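# Pull out the right-side yellow rod and flatten its men

## Task

Find the yellow rod closest to right_arm, draw it outward until it stops, then rotate it by 90 degrees so the figures on it end up lying horizontal, and leave it that way with the robot let go.

## Robot and tools

Robot: two six-joint arms with parallel grippers, left_arm and right_arm. Each has a wrist camera: cam_left_wrist and cam_right_wrist, both fisheye, 672x504 pixels. A camera stand sits behind the arms.

Frames: the scene frame has its origin at table-top height, halfway between the arms' nominal bases. +x points out over the table, +z points up, and left_arm is on the +y side. Image left and right do not follow the arm names. Calibrated bases in the scene frame: left_arm at (-0.028, +0.289, +0.027) m, right_arm at (-0.040, -0.349, +0.007) m, each turned only slightly about z. Hand position and orientation (end_effector_position, end_effector_quat_wxyz) and wrist camera poses are given in each arm's own base frame. They can be off by a few centimetres, more at long reach. end_effector_position is the point between the finger pads, about 1 cm behind the tips. The fingers point along the gripper's +z axis and close along its y axis.

Joint order: every row and every per-arm list in a result uses this order: wrist pitch (joint4), shoulder (joint2), wrist yaw (joint5), wrist roll (joint6), elbow (joint3), waist (joint1). Stated ranges in rad: waist -2.618 to 3.054, shoulder 0.000 to 3.142, elbow 0.000 to 3.142, wrist pitch -1.571 to 1.571, wrist yaw -1.571 to 1.571, wrist roll -2.094 to 2.094. The real end of each joint may differ by up to 0.059 rad either way.

A row is a single flat list of 14 numbers, each in [-1, 1], covering both arms even if only one moves. Numbers 1-6 are left_arm's joint offsets in the order above and number 7 is its opening. Numbers 8-14 are the same seven for right_arm. Joint numbers are offsets, not poses. They are scaled so that 1.0 means 2.224 rad for waist, shoulder and elbow, and 8.485 rad for the three wrist joints. They count from the Joint targets as they stood when the action (or call) began, not from the previous row, so sending the same offset twice moves the joint twice. Opening is absolute: +1 fully open, -1 closed. To keep a gripper as it is, resend its current command, because 0 is itself a command (half open). Send 0 for an arm's six joint numbers to keep its joints at their targets.

execute_actions(actions, cameras): actions is a list of up to 15 rows, one per 1/30 s step. A shorter list repeats its last row. If an action would push a joint more than 0.059 rad past its range, it is refused for both arms. If the first action fails this check or any action is malformed, the whole call is refused. An empty list just reports state and images. cameras: a list of names, null or ["all"] for all, [] for none. An unknown name voids the call.

move(target, speed, blend, opening_speed, blocking, cameras): target is one 14-number row or a list of up to 15 such rows. Every row's offsets count from the same starting Joint targets. All joints travel together, so the hand follows a curve and does not avoid obstacles or the other arm. speed is in rad/s for the joint with the farthest to go: 0.01 to 12.57, default 0.5. It can be one value or one per target. blend, in rad, rounds the corners at intermediate targets. opening_speed (0.2 or more per second, on the -1..1 scale) ramps the grippers gradually. Use it for gentle closing. blocking=false returns after about 0.5 s while the move continues. The result adds a "move:" line such as done, off_target (at rest more than 0.035 rad from the target), moving, held or fault, plus limits=held if steps were withheld. Faster moves make any contact harder, and aiming far past a contact presses harder.

wait(seconds 0 to 10) lets time run, holding the last commands. stop() brakes a running move. zoom_image(camera, region) gives a closer view of the newest image from cam_left_wrist or cam_right_wrist. region is [x0, y0, x1, y1] in pixels from the top-left corner, at most 504 by 504. read_manual(section="licences") only returns licence text. finished_scene(scene) ends the given scene (1 to 3) for good. After the call that ends scene 1, call nothing else in that reply.

Results: Joint positions (rad) and Joint velocities (rad/s) come per arm in the joint order above, followed by the finger-pad gap (m; 0.094 when fully open). "within noise" means the arm is still. Joint targets are what your next offsets count from. Tool commands shows each gripper's current command. grip_measured shows the finger opening on the command scale. It can read a few mm off, and it keeps following your command after contact even as force builds. Joint torques (N m, positive toward larger angles) include the arm's own weight. Numbers 2, 5 and 6 wrap at ±28. Step readings list joint angles at some steps. "joint sent to its limit" means a joint was clamped at its end. "joint command not followed" means the clearance check changed or withheld some targets. MOTOR HOT appears at 75 °C. OVER-TEMPERATURE FAULT at 90 °C folds that arm and leaves it idle.

Motion notes: joint speed is limited. Each step, a joint's target may lead its measured angle by at most 0.339 rad (big joints) or 2.2 rad (wrist). Targets that would move the hand more than 200 mm from its measured place are scaled back. If an arm is stuck pushing, command its targets back past its measured positions.

Avoid: any contact between the two arms, including gripping the other arm's fingers. Also avoid hard hits on the table or fixtures, dropping things or releasing them while they move, strain on a wrist camera cable, and holding an arm stretched out or pushing against something it cannot reach, which heats the motors. Move smoothly and with modest speed near contact.

Each tool is called after "Call:" as name([rows], argument=value, ...), one row to a line, values as JSON.

## Session

Call:
execute_actions(actions=[])

Scene clock: 0.00 s.
left_arm: end_effector_position=(+0.4028, +0.0079, +0.1249) grip_measured=+1.000 end_effector_quat_wxyz=(+0.625, -0.028, +0.778, +0.057) | right_arm: end_effector_position=(+0.4019, -0.0301, +0.1142) grip_measured=+1.000 end_effector_quat_wxyz=(+0.608, +0.063, +0.791, -0.024)
Joint names: [wrist pitch, shoulder, wrist yaw, wrist roll, elbow, waist]
Joint positions: left_arm=[0.966 1.539 -0.191 0.014 0.356 -0.068 0.094] | right_arm=[0.914 1.54 0.073 0.059 0.363 -0.045 0.094]
Joint velocities: within noise
Joint torques (N m): no reading
Heat: left arm: 47 °C; right arm: 43 °C.
Joint targets: left_arm=[0.959 1.536 -0.192 0.014 0.359 -0.068] | right_arm=[0.904 1.537 0.071 0.060 0.366 -0.045]
Tool commands: left_gripper/opening=+1.0 right_gripper/opening=+1.0

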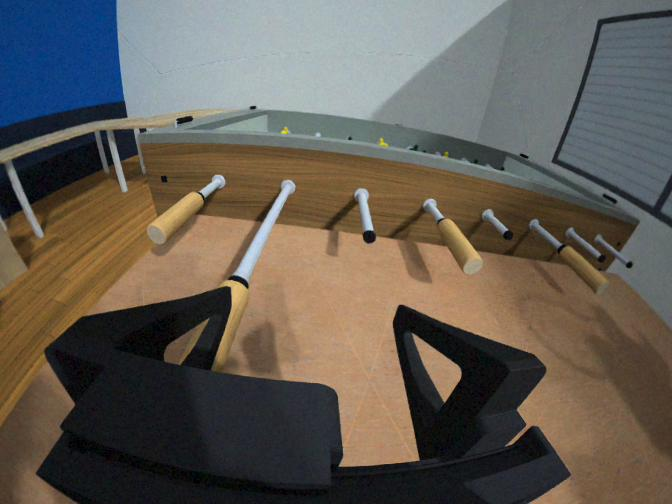

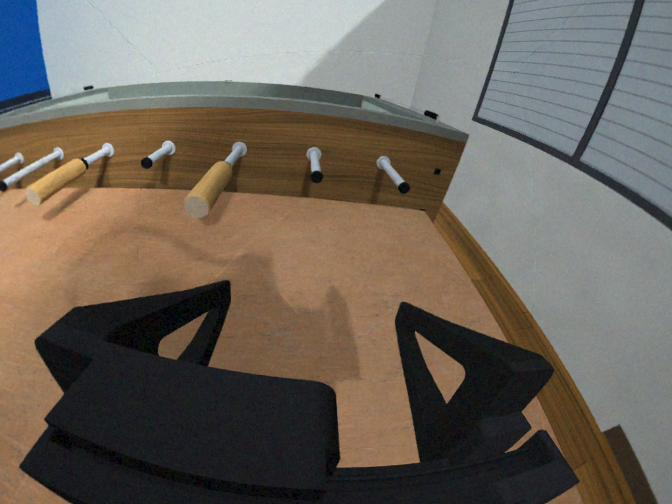

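Call:
zoom_image(camera="cam_left_wrist", region=[240, 90, 540, 290])

Call:
zoom_image(camera="cam_right_wrist", region=[0, 60, 480, 240])

Scaled by 1.680 from the camera's 672x504 image, which has a finer 960x720 frame.

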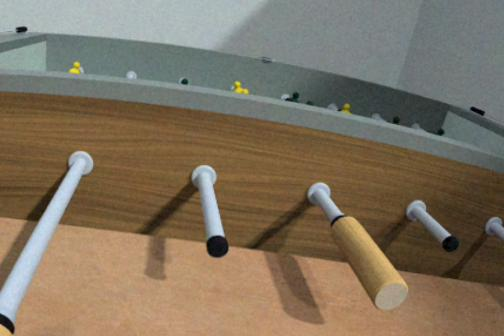

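Scaled by 1.050 from the camera's 672x504 image, which has a finer 960x720 frame.

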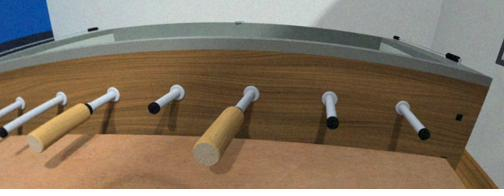

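Call:
move(target=[0,0,0,0,0,0,1,0.0629,0.3647,0.0324,0.178,0.2446,0.1614,0.3], speed=1.0)

Scene clock: 111.30 s.
left_arm: end_effector_position=(+0.4028, +0.0079, +0.1249) grip_measured=+1.000 end_effector_quat_wxyz=(+0.625, -0.028, +0.778, +0.057) | right_arm: end_effector_position=(+0.5263, +0.1080, +0.0648) grip_measured=+0.302 end_effector_quat_wxyz=(+0.500, +0.512, +0.509, +0.479)
Joint names: [wrist pitch, shoulder, wrist yaw, wrist roll, elbow, waist]
Joint positions: left_arm=[0.966 1.539 -0.191 0.014 0.356 -0.068 0.094] | right_arm=[1.392 2.329 0.336 1.567 0.892 0.312 0.061]
Joint velocities: within noise
Joint torques (N m): left_arm=[1.84 -6.38 -0.05 0.01 5.38 -0.02] | right_arm=[2.13 -7.87 0.14 -0.01 5.31 0.23]
Heat: left arm: 45 °C; right arm: 44 °C.
Joint targets: left_arm=[0.959 1.536 -0.192 0.014 0.359 -0.068] | right_arm=[1.437 2.349 0.346 1.570 0.910 0.314]
move: off_target (right_arm); right_arm: the wrist pitch is farthest, 0.045 rad from its target
camera_calibration:
cam_right_wrist: T_world_to_cam=[[-0.0951514, -0.194015, -0.976373, 0.124901], [-0.382469, 0.912665, -0.144083, 0.14389], [0.919056, 0.359723, -0.161046, -0.392371], [0, 0, 0, 1]] pos_world=[0.427528, 0.0340541, 0.0794918]

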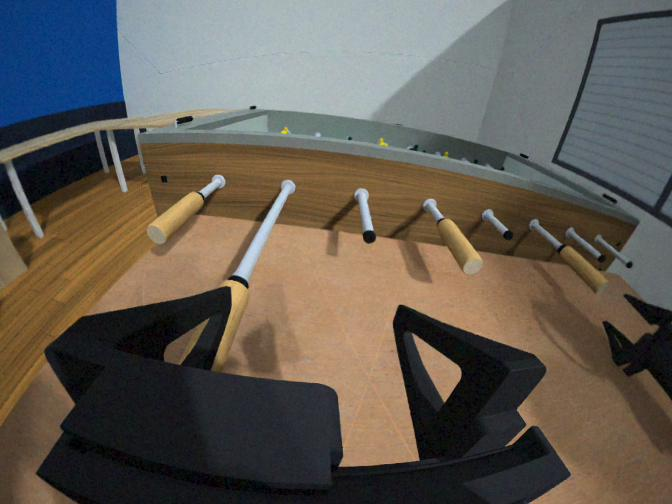

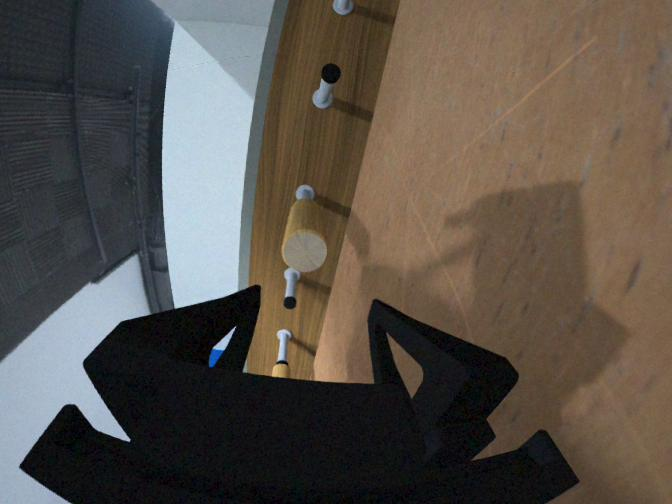

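Call:
move(target=[0,0,0,0,0,0,1,0.0032,0.0022,-0.0012,0,0.0112,-0.0063,0.3], cameras=["cam_right_wrist"])

Scene clock: 134.70 s.
left_arm: end_effector_position=(+0.4028, +0.0079, +0.1249) grip_measured=+1.000 end_effector_quat_wxyz=(+0.625, -0.028, +0.778, +0.057) | right_arm: end_effector_position=(+0.5326, +0.1081, +0.0787) grip_measured=+0.302 end_effector_quat_wxyz=(+0.508, +0.506, +0.493, +0.493)
Joint names: [wrist pitch, shoulder, wrist yaw, wrist roll, elbow, waist]
Joint positions: left_arm=[0.966 1.539 -0.191 0.014 0.356 -0.068 0.094] | right_arm=[1.414 2.329 0.336 1.568 0.918 0.308 0.061]
Joint velocities: within noise
Joint torques (N m): left_arm=[1.84 -6.35 -0.05 0.02 5.31 -0.02] | right_arm=[2.17 -7.61 0.03 0.04 5.41 -0.69]
Heat: left arm: 45 °C; right arm: 48 °C.
Joint targets: left_arm=[0.959 1.536 -0.192 0.014 0.359 -0.068] | right_arm=[1.465 2.353 0.336 1.570 0.935 0.300]
move: off_target (right_arm); right_arm: the wrist pitch is farthest, 0.050 rad from its target
camera_calibration:
cam_right_wrist: T_world_to_cam=[[-0.0513168, -0.178761, -0.982553, 0.114613], [-0.372734, 0.916186, -0.147219, 0.142842], [0.926518, 0.358676, -0.113646, -0.403489], [0, 0, 0, 1]] pos_world=[0.432964, 0.0343402, 0.0877875]
Images, in order (width x height): cam_right_wrist 672x504.

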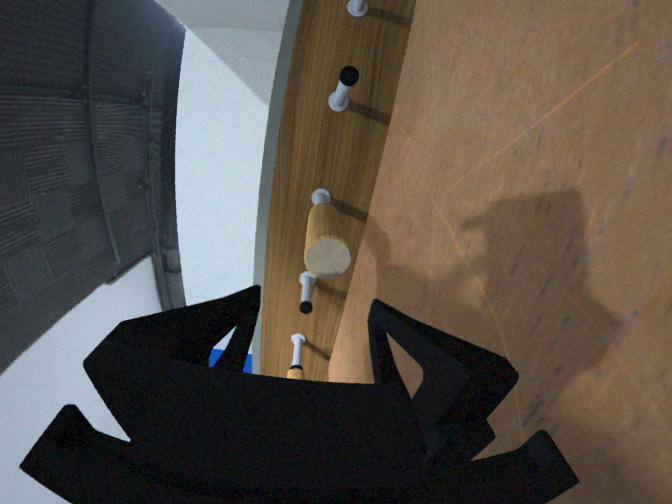

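Call:
move(target=[0,0,0,0,0,0,1,-0.0277,0.0710,-0.0074,0,0.1715,-0.0279,0.3], cameras=["cam_right_wrist"])

Scene clock: 147.20 s.
left_arm: end_effector_position=(+0.4028, +0.0079, +0.1249) grip_measured=+1.000 end_effector_quat_wxyz=(+0.625, -0.028, +0.778, +0.057) | right_arm: end_effector_position=(+0.6122, +0.1036, +0.0863) grip_measured=+0.302 end_effector_quat_wxyz=(+0.517, +0.499, +0.477, +0.506)
Joint names: [wrist pitch, shoulder, wrist yaw, wrist roll, elbow, waist]
Joint positions: left_arm=[0.966 1.539 -0.191 0.014 0.356 -0.068 0.094] | right_arm=[1.24 2.485 0.279 1.569 1.293 0.246 0.061]
Joint velocities: within noise
Joint torques (N m): left_arm=[1.84 -6.35 -0.04 0.01 5.31 -0.03] | right_arm=[1.64 -9.36 -0.03 0.02 6.95 -0.69]
Heat: left arm: 45 °C; right arm: 49 °C.
Joint targets: left_arm=[0.959 1.536 -0.192 0.014 0.359 -0.068] | right_arm=[1.230 2.511 0.273 1.570 1.317 0.238]
move: done
camera_calibration:
cam_right_wrist: T_world_to_cam=[[-0.0083035, -0.166227, -0.986053, 0.0979933], [-0.361854, 0.919759, -0.152004, 0.171234], [0.932198, 0.355545, -0.067787, -0.481901], [0, 0, 0, 1]] pos_world=[0.512003, 0.0301331, 0.089988]
Images, in order (width x height): cam_right_wrist 672x504.

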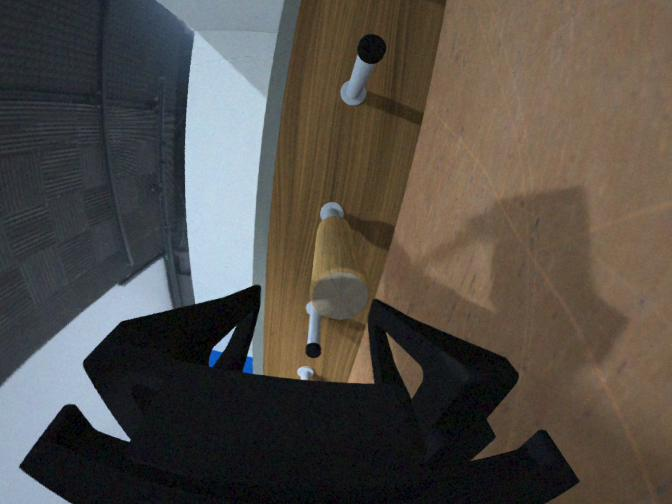

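Call:
move(target=[0,0,0,0,0,0,1,0.0118,-0.0315,0.0028,0,-0.0751,0.0108,0.7], cameras=["cam_right_wrist"])

Scene clock: 205.93 s.
left_arm: end_effector_position=(+0.4028, +0.0079, +0.1249) grip_measured=+1.000 end_effector_quat_wxyz=(+0.625, -0.028, +0.778, +0.057) | right_arm: end_effector_position=(+0.5874, +0.1007, +0.0710) grip_measured=+0.698 end_effector_quat_wxyz=(+0.511, +0.505, +0.485, +0.499)
Joint names: [wrist pitch, shoulder, wrist yaw, wrist roll, elbow, waist]
Joint positions: left_arm=[0.966 1.539 -0.191 0.014 0.356 -0.068 0.094] | right_arm=[1.311 2.46 0.286 1.573 1.17 0.254 0.08]
Joint velocities: within noise
Joint torques (N m): left_arm=[1.85 -6.34 -0.04 0 5.31 -0.03] | right_arm=[1.89 -12.42 0.15 -0.03 3.21 0.77]
Heat: left arm: 44 °C; right arm: 47 °C.
Joint targets: left_arm=[0.959 1.536 -0.192 0.014 0.359 -0.068] | right_arm=[1.330 2.441 0.297 1.570 1.149 0.262]
move: done
camera_calibration:
cam_right_wrist: T_world_to_cam=[[-0.0355636, -0.168791, -0.98501, 0.0984062], [-0.366075, 0.919326, -0.144319, 0.164603], [0.929906, 0.355455, -0.0944848, -0.455613], [0, 0, 0, 1]] pos_world=[0.487434, 0.0272358, 0.077638]
Images, in order (width x height): cam_right_wrist 672x504.

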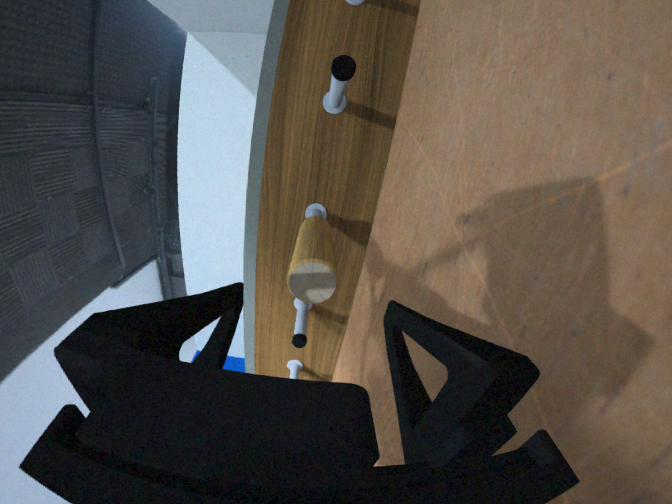

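Call:
move(target=[0,0,0,0,0,0,1,-0.0339,0.0706,-0.0053,0,0.1781,-0.0193,0.7], cameras=["cam_right_wrist"])

Scene clock: 223.03 s.
left_arm: end_effector_position=(+0.4028, +0.0079, +0.1249) grip_measured=+1.000 end_effector_quat_wxyz=(+0.625, -0.028, +0.778, +0.057) | right_arm: end_effector_position=(+0.6544, +0.1046, +0.0819) grip_measured=+0.698 end_effector_quat_wxyz=(+0.509, +0.506, +0.489, +0.496)
Joint names: [wrist pitch, shoulder, wrist yaw, wrist roll, elbow, waist]
Joint positions: left_arm=[0.966 1.539 -0.191 0.014 0.356 -0.068 0.094] | right_arm=[1.057 2.569 0.257 1.573 1.522 0.226 0.08]
Joint velocities: within noise
Joint torques (N m): left_arm=[1.84 -6.38 -0.05 0.01 5.37 -0.03] | right_arm=[1.59 -10.19 -0.04 -0.03 7.65 -0.59]
Heat: left arm: 44 °C; right arm: 48 °C.
Joint targets: left_arm=[0.959 1.536 -0.192 0.014 0.359 -0.068] | right_arm=[1.042 2.598 0.252 1.570 1.546 0.219]
move: done
camera_calibration:
cam_right_wrist: T_world_to_cam=[[-0.0448683, -0.171741, -0.98412, 0.118529], [-0.369649, 0.918046, -0.143357, 0.189456], [0.928088, 0.357346, -0.104675, -0.516331], [0, 0, 0, 1]] pos_world=[0.554551, 0.0309354, 0.0897602]
Images, in order (width x height): cam_right_wrist 672x504.

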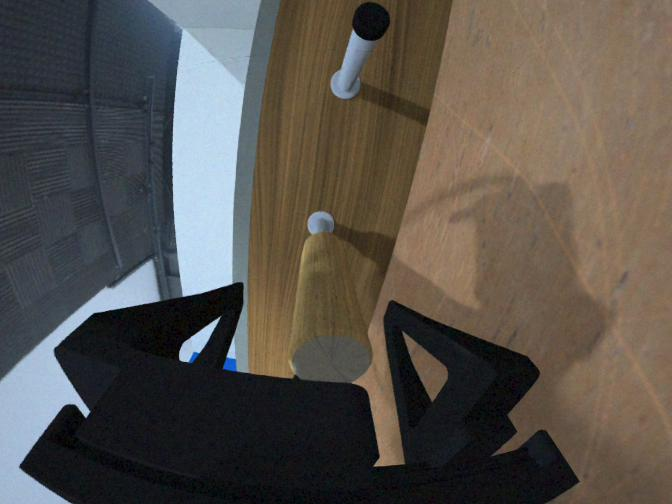

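Call:
move(target=[0,0,0,0,0,0,1,0,0.008,0,0,0,0,0.7], cameras=[])

Call:
move(target=[0,0,0,0,0,0,1,0,0,0,0,0,0,-0.6], opening_speed=1.2, cameras=["cam_right_wrist"])

Scene clock: 234.63 s.
left_arm: end_effector_position=(+0.4028, +0.0079, +0.1249) grip_measured=+1.000 end_effector_quat_wxyz=(+0.625, -0.028, +0.778, +0.057) | right_arm: end_effector_position=(+0.6538, +0.1046, +0.0724) grip_measured=+0.698 end_effector_quat_wxyz=(+0.506, +0.509, +0.493, +0.492)
Joint names: [wrist pitch, shoulder, wrist yaw, wrist roll, elbow, waist]
Joint positions: left_arm=[0.966 1.539 -0.191 0.014 0.356 -0.068 0.094] | right_arm=[1.059 2.584 0.256 1.575 1.522 0.226 0.08]
Joint velocities: within noise
Joint torques (N m): left_arm=[1.83 -6.35 -0.05 0.01 5.35 -0.03] | right_arm=[1.58 -10.02 -0.01 -0.04 7.6 -0.61]
Heat: left arm: 44 °C; right arm: 47 °C.
Joint targets: left_arm=[0.959 1.536 -0.192 0.014 0.359 -0.068] | right_arm=[1.042 2.616 0.252 1.570 1.546 0.219]
move: done
No camera images: "cameras" was empty.

Scene clock: 235.93 s.
left_arm: end_effector_position=(+0.4028, +0.0079, +0.1249) grip_measured=+1.000 end_effector_quat_wxyz=(+0.625, -0.028, +0.778, +0.057) | right_arm: end_effector_position=(+0.6546, +0.1048, +0.0751) grip_measured=-0.309 end_effector_quat_wxyz=(+0.508, +0.507, +0.489, +0.496)
Joint names: [wrist pitch, shoulder, wrist yaw, wrist roll, elbow, waist]
Joint positions: left_arm=[0.966 1.539 -0.191 0.014 0.356 -0.068 0.094] | right_arm=[1.071 2.588 0.256 1.575 1.527 0.226 0.032]
Joint velocities: within noise
Joint torques (N m): left_arm=[1.85 -6.35 -0.05 0.01 5.34 -0.08] | right_arm=[1.47 -10.29 0 -0.04 7.16 -0.59]
Heat: left arm: 44 °C; right arm: 47 °C.
Joint targets: left_arm=[0.959 1.536 -0.192 0.014 0.359 -0.068] | right_arm=[1.042 2.616 0.252 1.570 1.546 0.219]
move: done
camera_calibration:
cam_right_wrist: T_world_to_cam=[[-0.045028, -0.170715, -0.984291, 0.111937], [-0.370368, 0.917927, -0.142261, 0.188815], [0.927793, 0.358144, -0.10456, -0.517229], [0, 0, 0, 1]] pos_world=[0.554853, 0.031033, 0.0829581]
Images, in order (width x height): cam_right_wrist 672x504.

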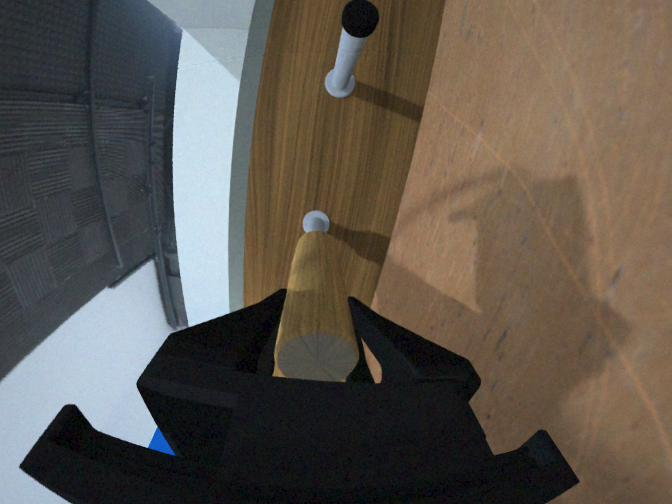

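Call:
move(target=[0,0,0,0,0,0,1,0,0,0,-0.1886,0,0,-0.6], speed=1.0)

Scene clock: 251.07 s.
left_arm: end_effector_position=(+0.4028, +0.0079, +0.1249) grip_measured=+1.000 end_effector_quat_wxyz=(+0.625, -0.028, +0.778, +0.057) | right_arm: end_effector_position=(+0.6546, +0.1044, +0.0749) grip_measured=-0.309 end_effector_quat_wxyz=(+0.710, +0.007, +0.704, -0.014)
Joint names: [wrist pitch, shoulder, wrist yaw, wrist roll, elbow, waist]
Joint positions: left_arm=[0.966 1.539 -0.191 0.014 0.356 -0.068 0.094] | right_arm=[1.07 2.588 0.255 -0.012 1.527 0.225 0.032]
Joint velocities: within noise
Joint torques (N m): left_arm=[1.85 -6.37 -0.04 0.01 5.34 -0.06] | right_arm=[1.48 -10.29 0 -0.2 7.16 -0.51]
Heat: left arm: 44 °C; right arm: 45 °C.
Joint targets: left_arm=[0.959 1.536 -0.192 0.014 0.359 -0.068] | right_arm=[1.042 2.616 0.252 -0.030 1.546 0.219]
move: done
camera_calibration:
cam_right_wrist: T_world_to_cam=[[-0.0797912, -0.979125, 0.186942, 0.131095], [-0.395729, -0.141013, -0.907477, 0.373585], [0.914895, -0.146387, -0.376216, -0.435737], [0, 0, 0, 1]] pos_world=[0.556952, 0.117253, 0.150581]

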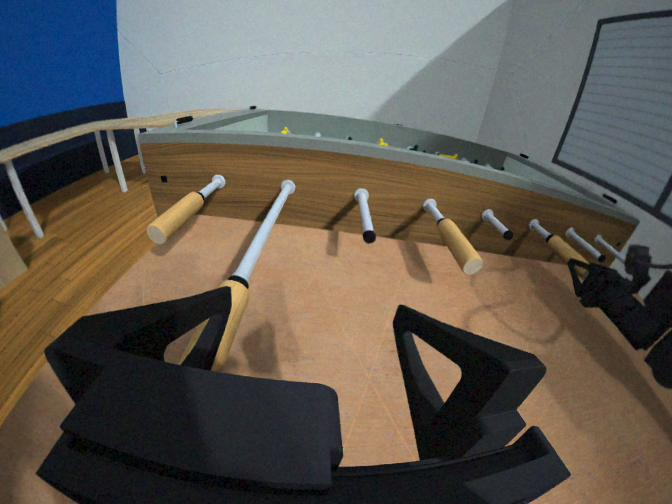

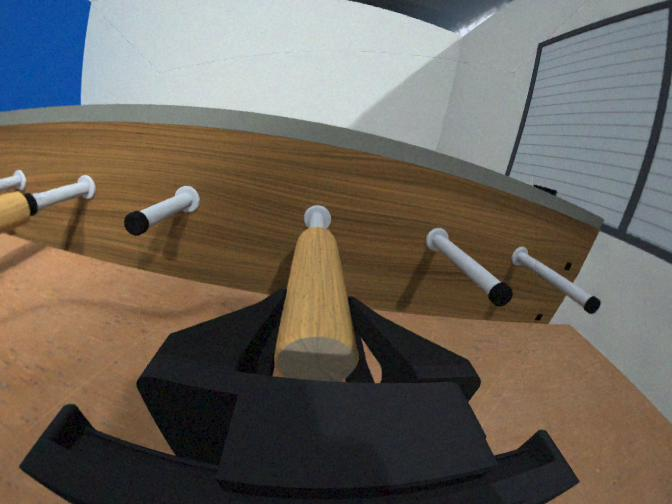

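Check the men with the left camera.

Call:
zoom_image(camera="cam_left_wrist", region=[360, 110, 540, 220])

Scaled by 2.800 from the camera's 672x504 image, which has a finer 960x720 frame.

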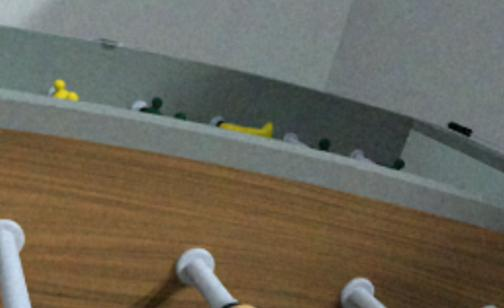

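Call:
move([
  [0,0,0,0,0,0,1,-0.0549,-0.1644,0.0019,0.0154,-0.1057,0.0155,-0.6],
  [0,0,0,0,0,0,1,-0.1284,-0.3094,-0.0014,0.0307,-0.1567,0.0360,-0.6],
], blend=0.08, speed=0.6)

Scene clock: 292.90 s.
left_arm: end_effector_position=(+0.4028, +0.0079, +0.1249) grip_measured=+1.000 end_effector_quat_wxyz=(+0.625, -0.028, +0.778, +0.057) | right_arm: end_effector_position=(+0.5101, +0.1045, +0.0714) grip_measured=-0.309 end_effector_quat_wxyz=(+0.409, +0.008, +0.913, -0.016)
Joint names: [wrist pitch, shoulder, wrist yaw, wrist roll, elbow, waist]
Joint positions: left_arm=[0.966 1.539 -0.191 0.014 0.356 -0.068 0.094] | right_arm=[-0.007 1.961 0.246 0.197 1.211 0.284 0.032]
Joint velocities: within noise
Joint torques (N m): left_arm=[1.84 -6.38 -0.04 0.01 5.31 -0.08] | right_arm=[1.08 -11.92 0.09 0.38 5.52 1.35]
Heat: left arm: 43 °C; right arm: 46 °C.
Joint targets: left_arm=[0.959 1.536 -0.192 0.014 0.359 -0.068] | right_arm=[-0.047 1.928 0.240 0.230 1.197 0.299]
move: off_target (right_arm); right_arm: the wrist pitch is farthest, 0.041 rad from its target
camera_calibration:
cam_right_wrist: T_world_to_cam=[[0.0543417, -0.980931, 0.186607, 0.0521003], [-0.904513, -0.127521, -0.406933, 0.535582], [0.422969, -0.146675, -0.894195, -0.0168641], [0, 0, 0, 1]] pos_world=[0.488743, 0.116931, 0.193144]

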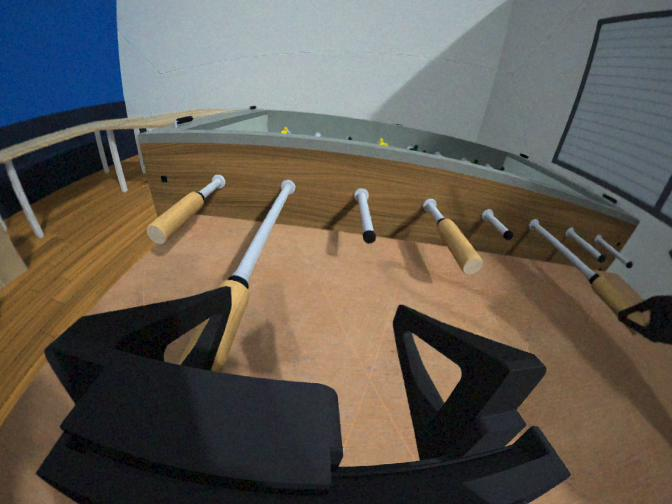

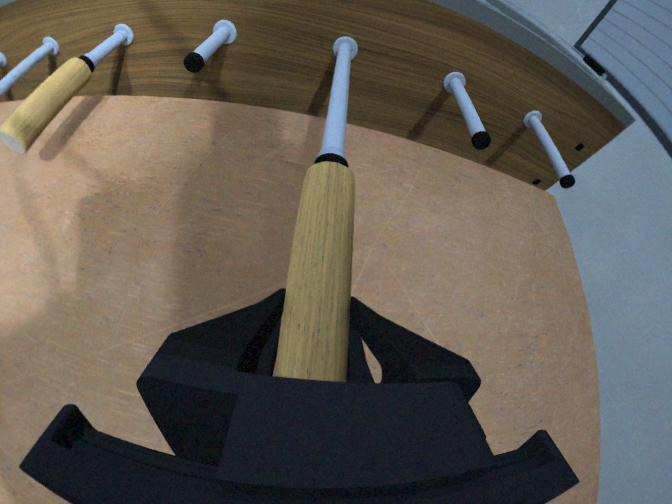

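Call:
move(target=[0,0,0,0,0,0,1,-0.0247,-0.1243,0.0016,0.0121,-0.1044,0.0379,-0.6], speed=0.3)

Scene clock: 301.27 s.
left_arm: end_effector_position=(+0.4028, +0.0079, +0.1249) grip_measured=+1.000 end_effector_quat_wxyz=(+0.625, -0.028, +0.778, +0.057) | right_arm: end_effector_position=(+0.4764, +0.1054, +0.0801) grip_measured=-0.309 end_effector_quat_wxyz=(+0.423, +0.023, +0.906, +0.003)
Joint names: [wrist pitch, shoulder, wrist yaw, wrist roll, elbow, waist]
Joint positions: left_arm=[0.966 1.539 -0.191 0.014 0.356 -0.068 0.094] | right_arm=[0.063 1.828 0.247 0.246 1.04 0.306 0.032]
Joint velocities: within noise
Joint torques (N m): left_arm=[1.85 -6.37 -0.04 0.01 5.31 -0.05] | right_arm=[-1.35 -22.67 0.21 0.96 1.1 6.93]
Heat: left arm: 43 °C; right arm: 47 °C.
Joint targets: left_arm=[0.959 1.536 -0.192 0.014 0.359 -0.068] | right_arm=[-0.257 1.651 0.253 0.333 0.965 0.383]
move: off_target (right_arm); right_arm: the wrist pitch is farthest, 0.319 rad from its target
camera_calibration:
cam_right_wrist: T_world_to_cam=[[0.037701, -0.988954, 0.143345, 0.0654419], [-0.892301, -0.097894, -0.440699, 0.50254], [0.449864, -0.111292, -0.886136, -0.0118215], [0, 0, 0, 1]] pos_world=[0.451268, 0.112599, 0.201613]

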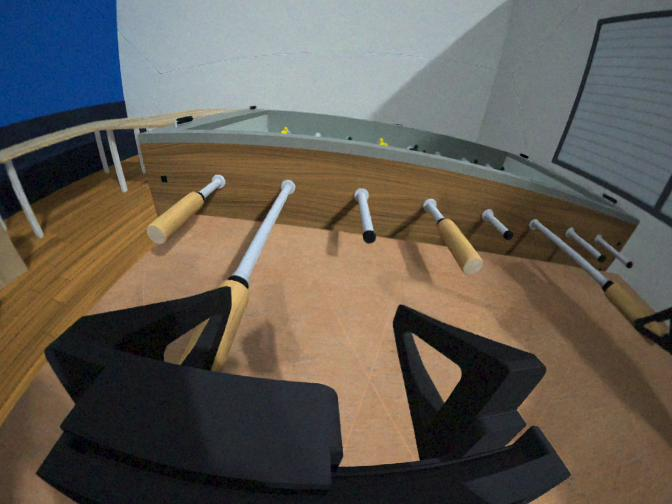

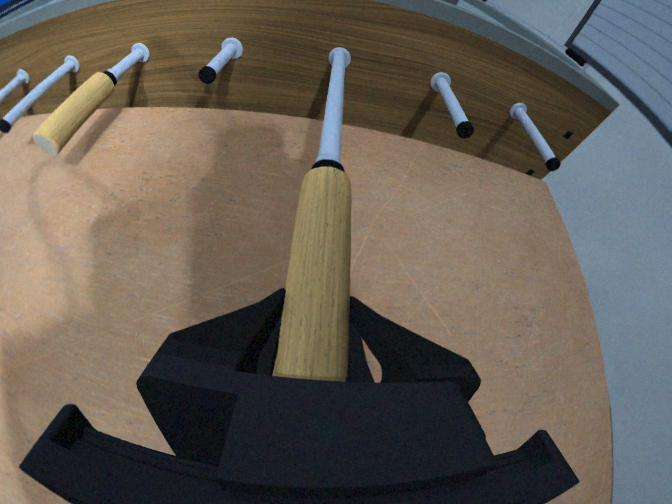

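Call:
move(target=[0,0,0,0,0,0,1,0.0377,0.0796,-0.0007,-0.0103,0.0337,-0.0346,-0.6], cameras=[])

Call:
move(target=[0,0,0,0,0,0,1,0,0,0,0,0,0,0.5], opening_speed=1.5)

Scene clock: 311.20 s.
left_arm: end_effector_position=(+0.4028, +0.0079, +0.1249) grip_measured=+1.000 end_effector_quat_wxyz=(+0.625, -0.028, +0.778, +0.057) | right_arm: end_effector_position=(+0.4802, +0.1045, +0.0743) grip_measured=-0.309 end_effector_quat_wxyz=(+0.423, +0.021, +0.906, +0.005)
Joint names: [wrist pitch, shoulder, wrist yaw, wrist roll, elbow, waist]
Joint positions: left_arm=[0.966 1.539 -0.191 0.014 0.356 -0.068 0.094] | right_arm=[0.089 1.85 0.236 0.237 1.04 0.298 0.032]
Joint velocities: within noise
Joint torques (N m): left_arm=[1.85 -6.35 -0.03 0.01 5.33 -0.06] | right_arm=[1.24 -9.87 0.26 0.11 6.34 0.77]
Heat: left arm: 43 °C; right arm: 51 °C.
Joint targets: left_arm=[0.959 1.536 -0.192 0.014 0.359 -0.068] | right_arm=[0.063 1.828 0.247 0.246 1.040 0.306]
move: done
No camera images: "cameras" was empty.

Scene clock: 312.17 s.
left_arm: end_effector_position=(+0.4028, +0.0079, +0.1249) grip_measured=+1.000 end_effector_quat_wxyz=(+0.625, -0.028, +0.778, +0.057) | right_arm: end_effector_position=(+0.4774, +0.1028, +0.0712) grip_measured=+0.498 end_effector_quat_wxyz=(+0.416, +0.021, +0.909, +0.000)
Joint names: [wrist pitch, shoulder, wrist yaw, wrist roll, elbow, waist]
Joint positions: left_arm=[0.966 1.539 -0.191 0.014 0.356 -0.068 0.094] | right_arm=[0.07 1.85 0.241 0.237 1.04 0.298 0.07]
Joint velocities: within noise
Joint torques (N m): left_arm=[1.85 -6.37 -0.05 0.01 5.37 -0.05] | right_arm=[1.39 -9.78 0.22 0.11 6.32 0.76]
Heat: left arm: 43 °C; right arm: 51 °C.
Joint targets: left_arm=[0.959 1.536 -0.192 0.014 0.359 -0.068] | right_arm=[0.063 1.828 0.248 0.246 1.040 0.306]
move: done
camera_calibration:
cam_right_wrist: T_world_to_cam=[[0.0425839, -0.987807, 0.149744, 0.0612312], [-0.89849, -0.103409, -0.426642, 0.50181], [0.436925, -0.116376, -0.891938, -0.0133715], [0, 0, 0, 1]] pos_world=[0.454106, 0.11082, 0.192998]

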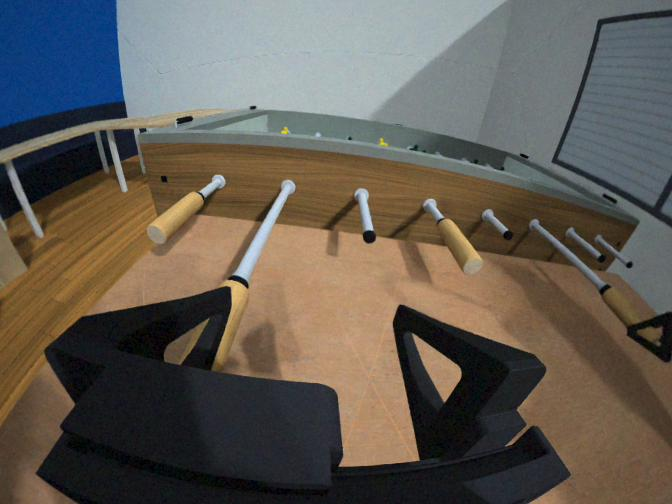

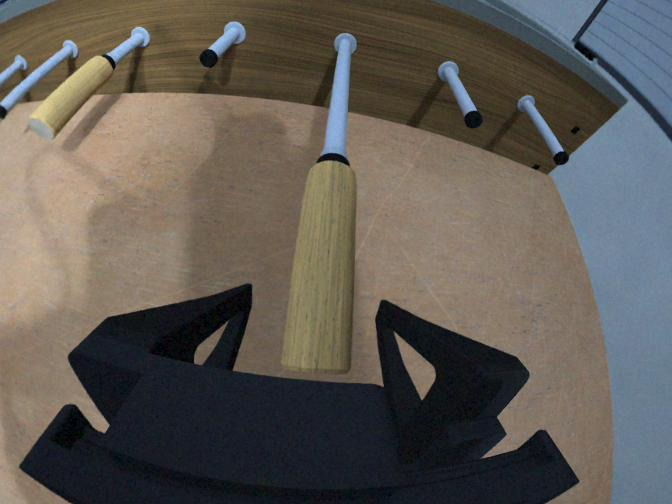

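Call:
move(target=[0,0,0,0,0,0,1,0.035,-0.19,0,-0.02,0.05,0,0.5], speed=0.8)

Scene clock: 319.60 s.
left_arm: end_effector_position=(+0.4028, +0.0079, +0.1249) grip_measured=+1.000 end_effector_quat_wxyz=(+0.625, -0.028, +0.778, +0.057) | right_arm: end_effector_position=(+0.4624, +0.0974, +0.4027) grip_measured=+0.498 end_effector_quat_wxyz=(+0.742, +0.019, +0.667, +0.060)
Joint names: [wrist pitch, shoulder, wrist yaw, wrist roll, elbow, waist]
Joint positions: left_arm=[0.966 1.539 -0.191 0.014 0.356 -0.068 0.094] | right_arm=[0.366 1.398 0.245 0.081 1.144 0.298 0.07]
Joint velocities: within noise
Joint torques (N m): left_arm=[1.84 -6.37 -0.04 0.02 5.34 -0.03] | right_arm=[1.63 -4.59 0.05 -0.03 8.09 0.77]
Heat: left arm: 43 °C; right arm: 49 °C.
Joint targets: left_arm=[0.959 1.536 -0.192 0.014 0.359 -0.068] | right_arm=[0.360 1.406 0.247 0.076 1.151 0.306]
move: done
camera_calibration:
cam_right_wrist: T_world_to_cam=[[-0.00512593, -0.997879, 0.0648983, 0.0640426], [-0.294134, -0.0605237, -0.953846, 0.5578], [0.955751, -0.0239781, -0.2932, -0.201756], [0, 0, 0, 1]] pos_world=[0.357224, 0.0928292, 0.468745]

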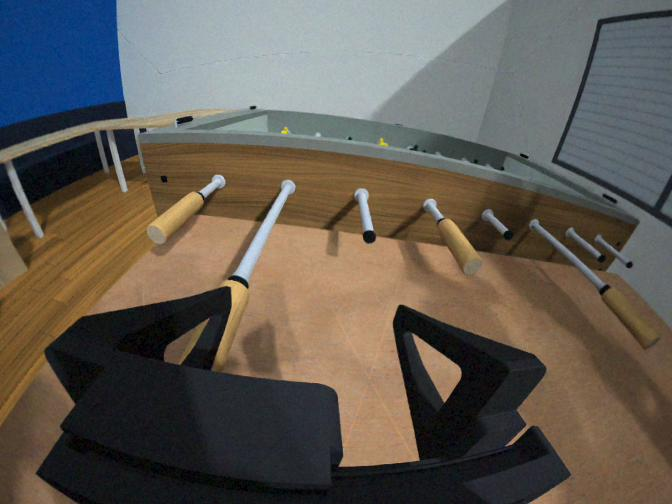

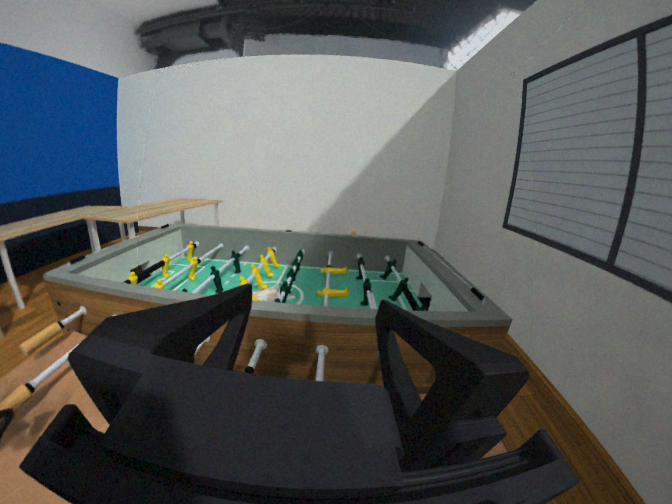

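Call:
zoom_image(camera="cam_right_wrist", region=[230, 225, 440, 330])

Scaled by 2.400 from the camera's 672x504 image, which has a finer 960x720 frame.

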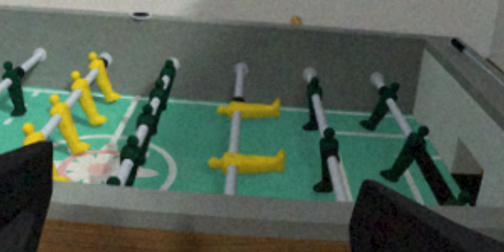

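Call:
finished_scene(scene=1)

The scene is finished: the task was done.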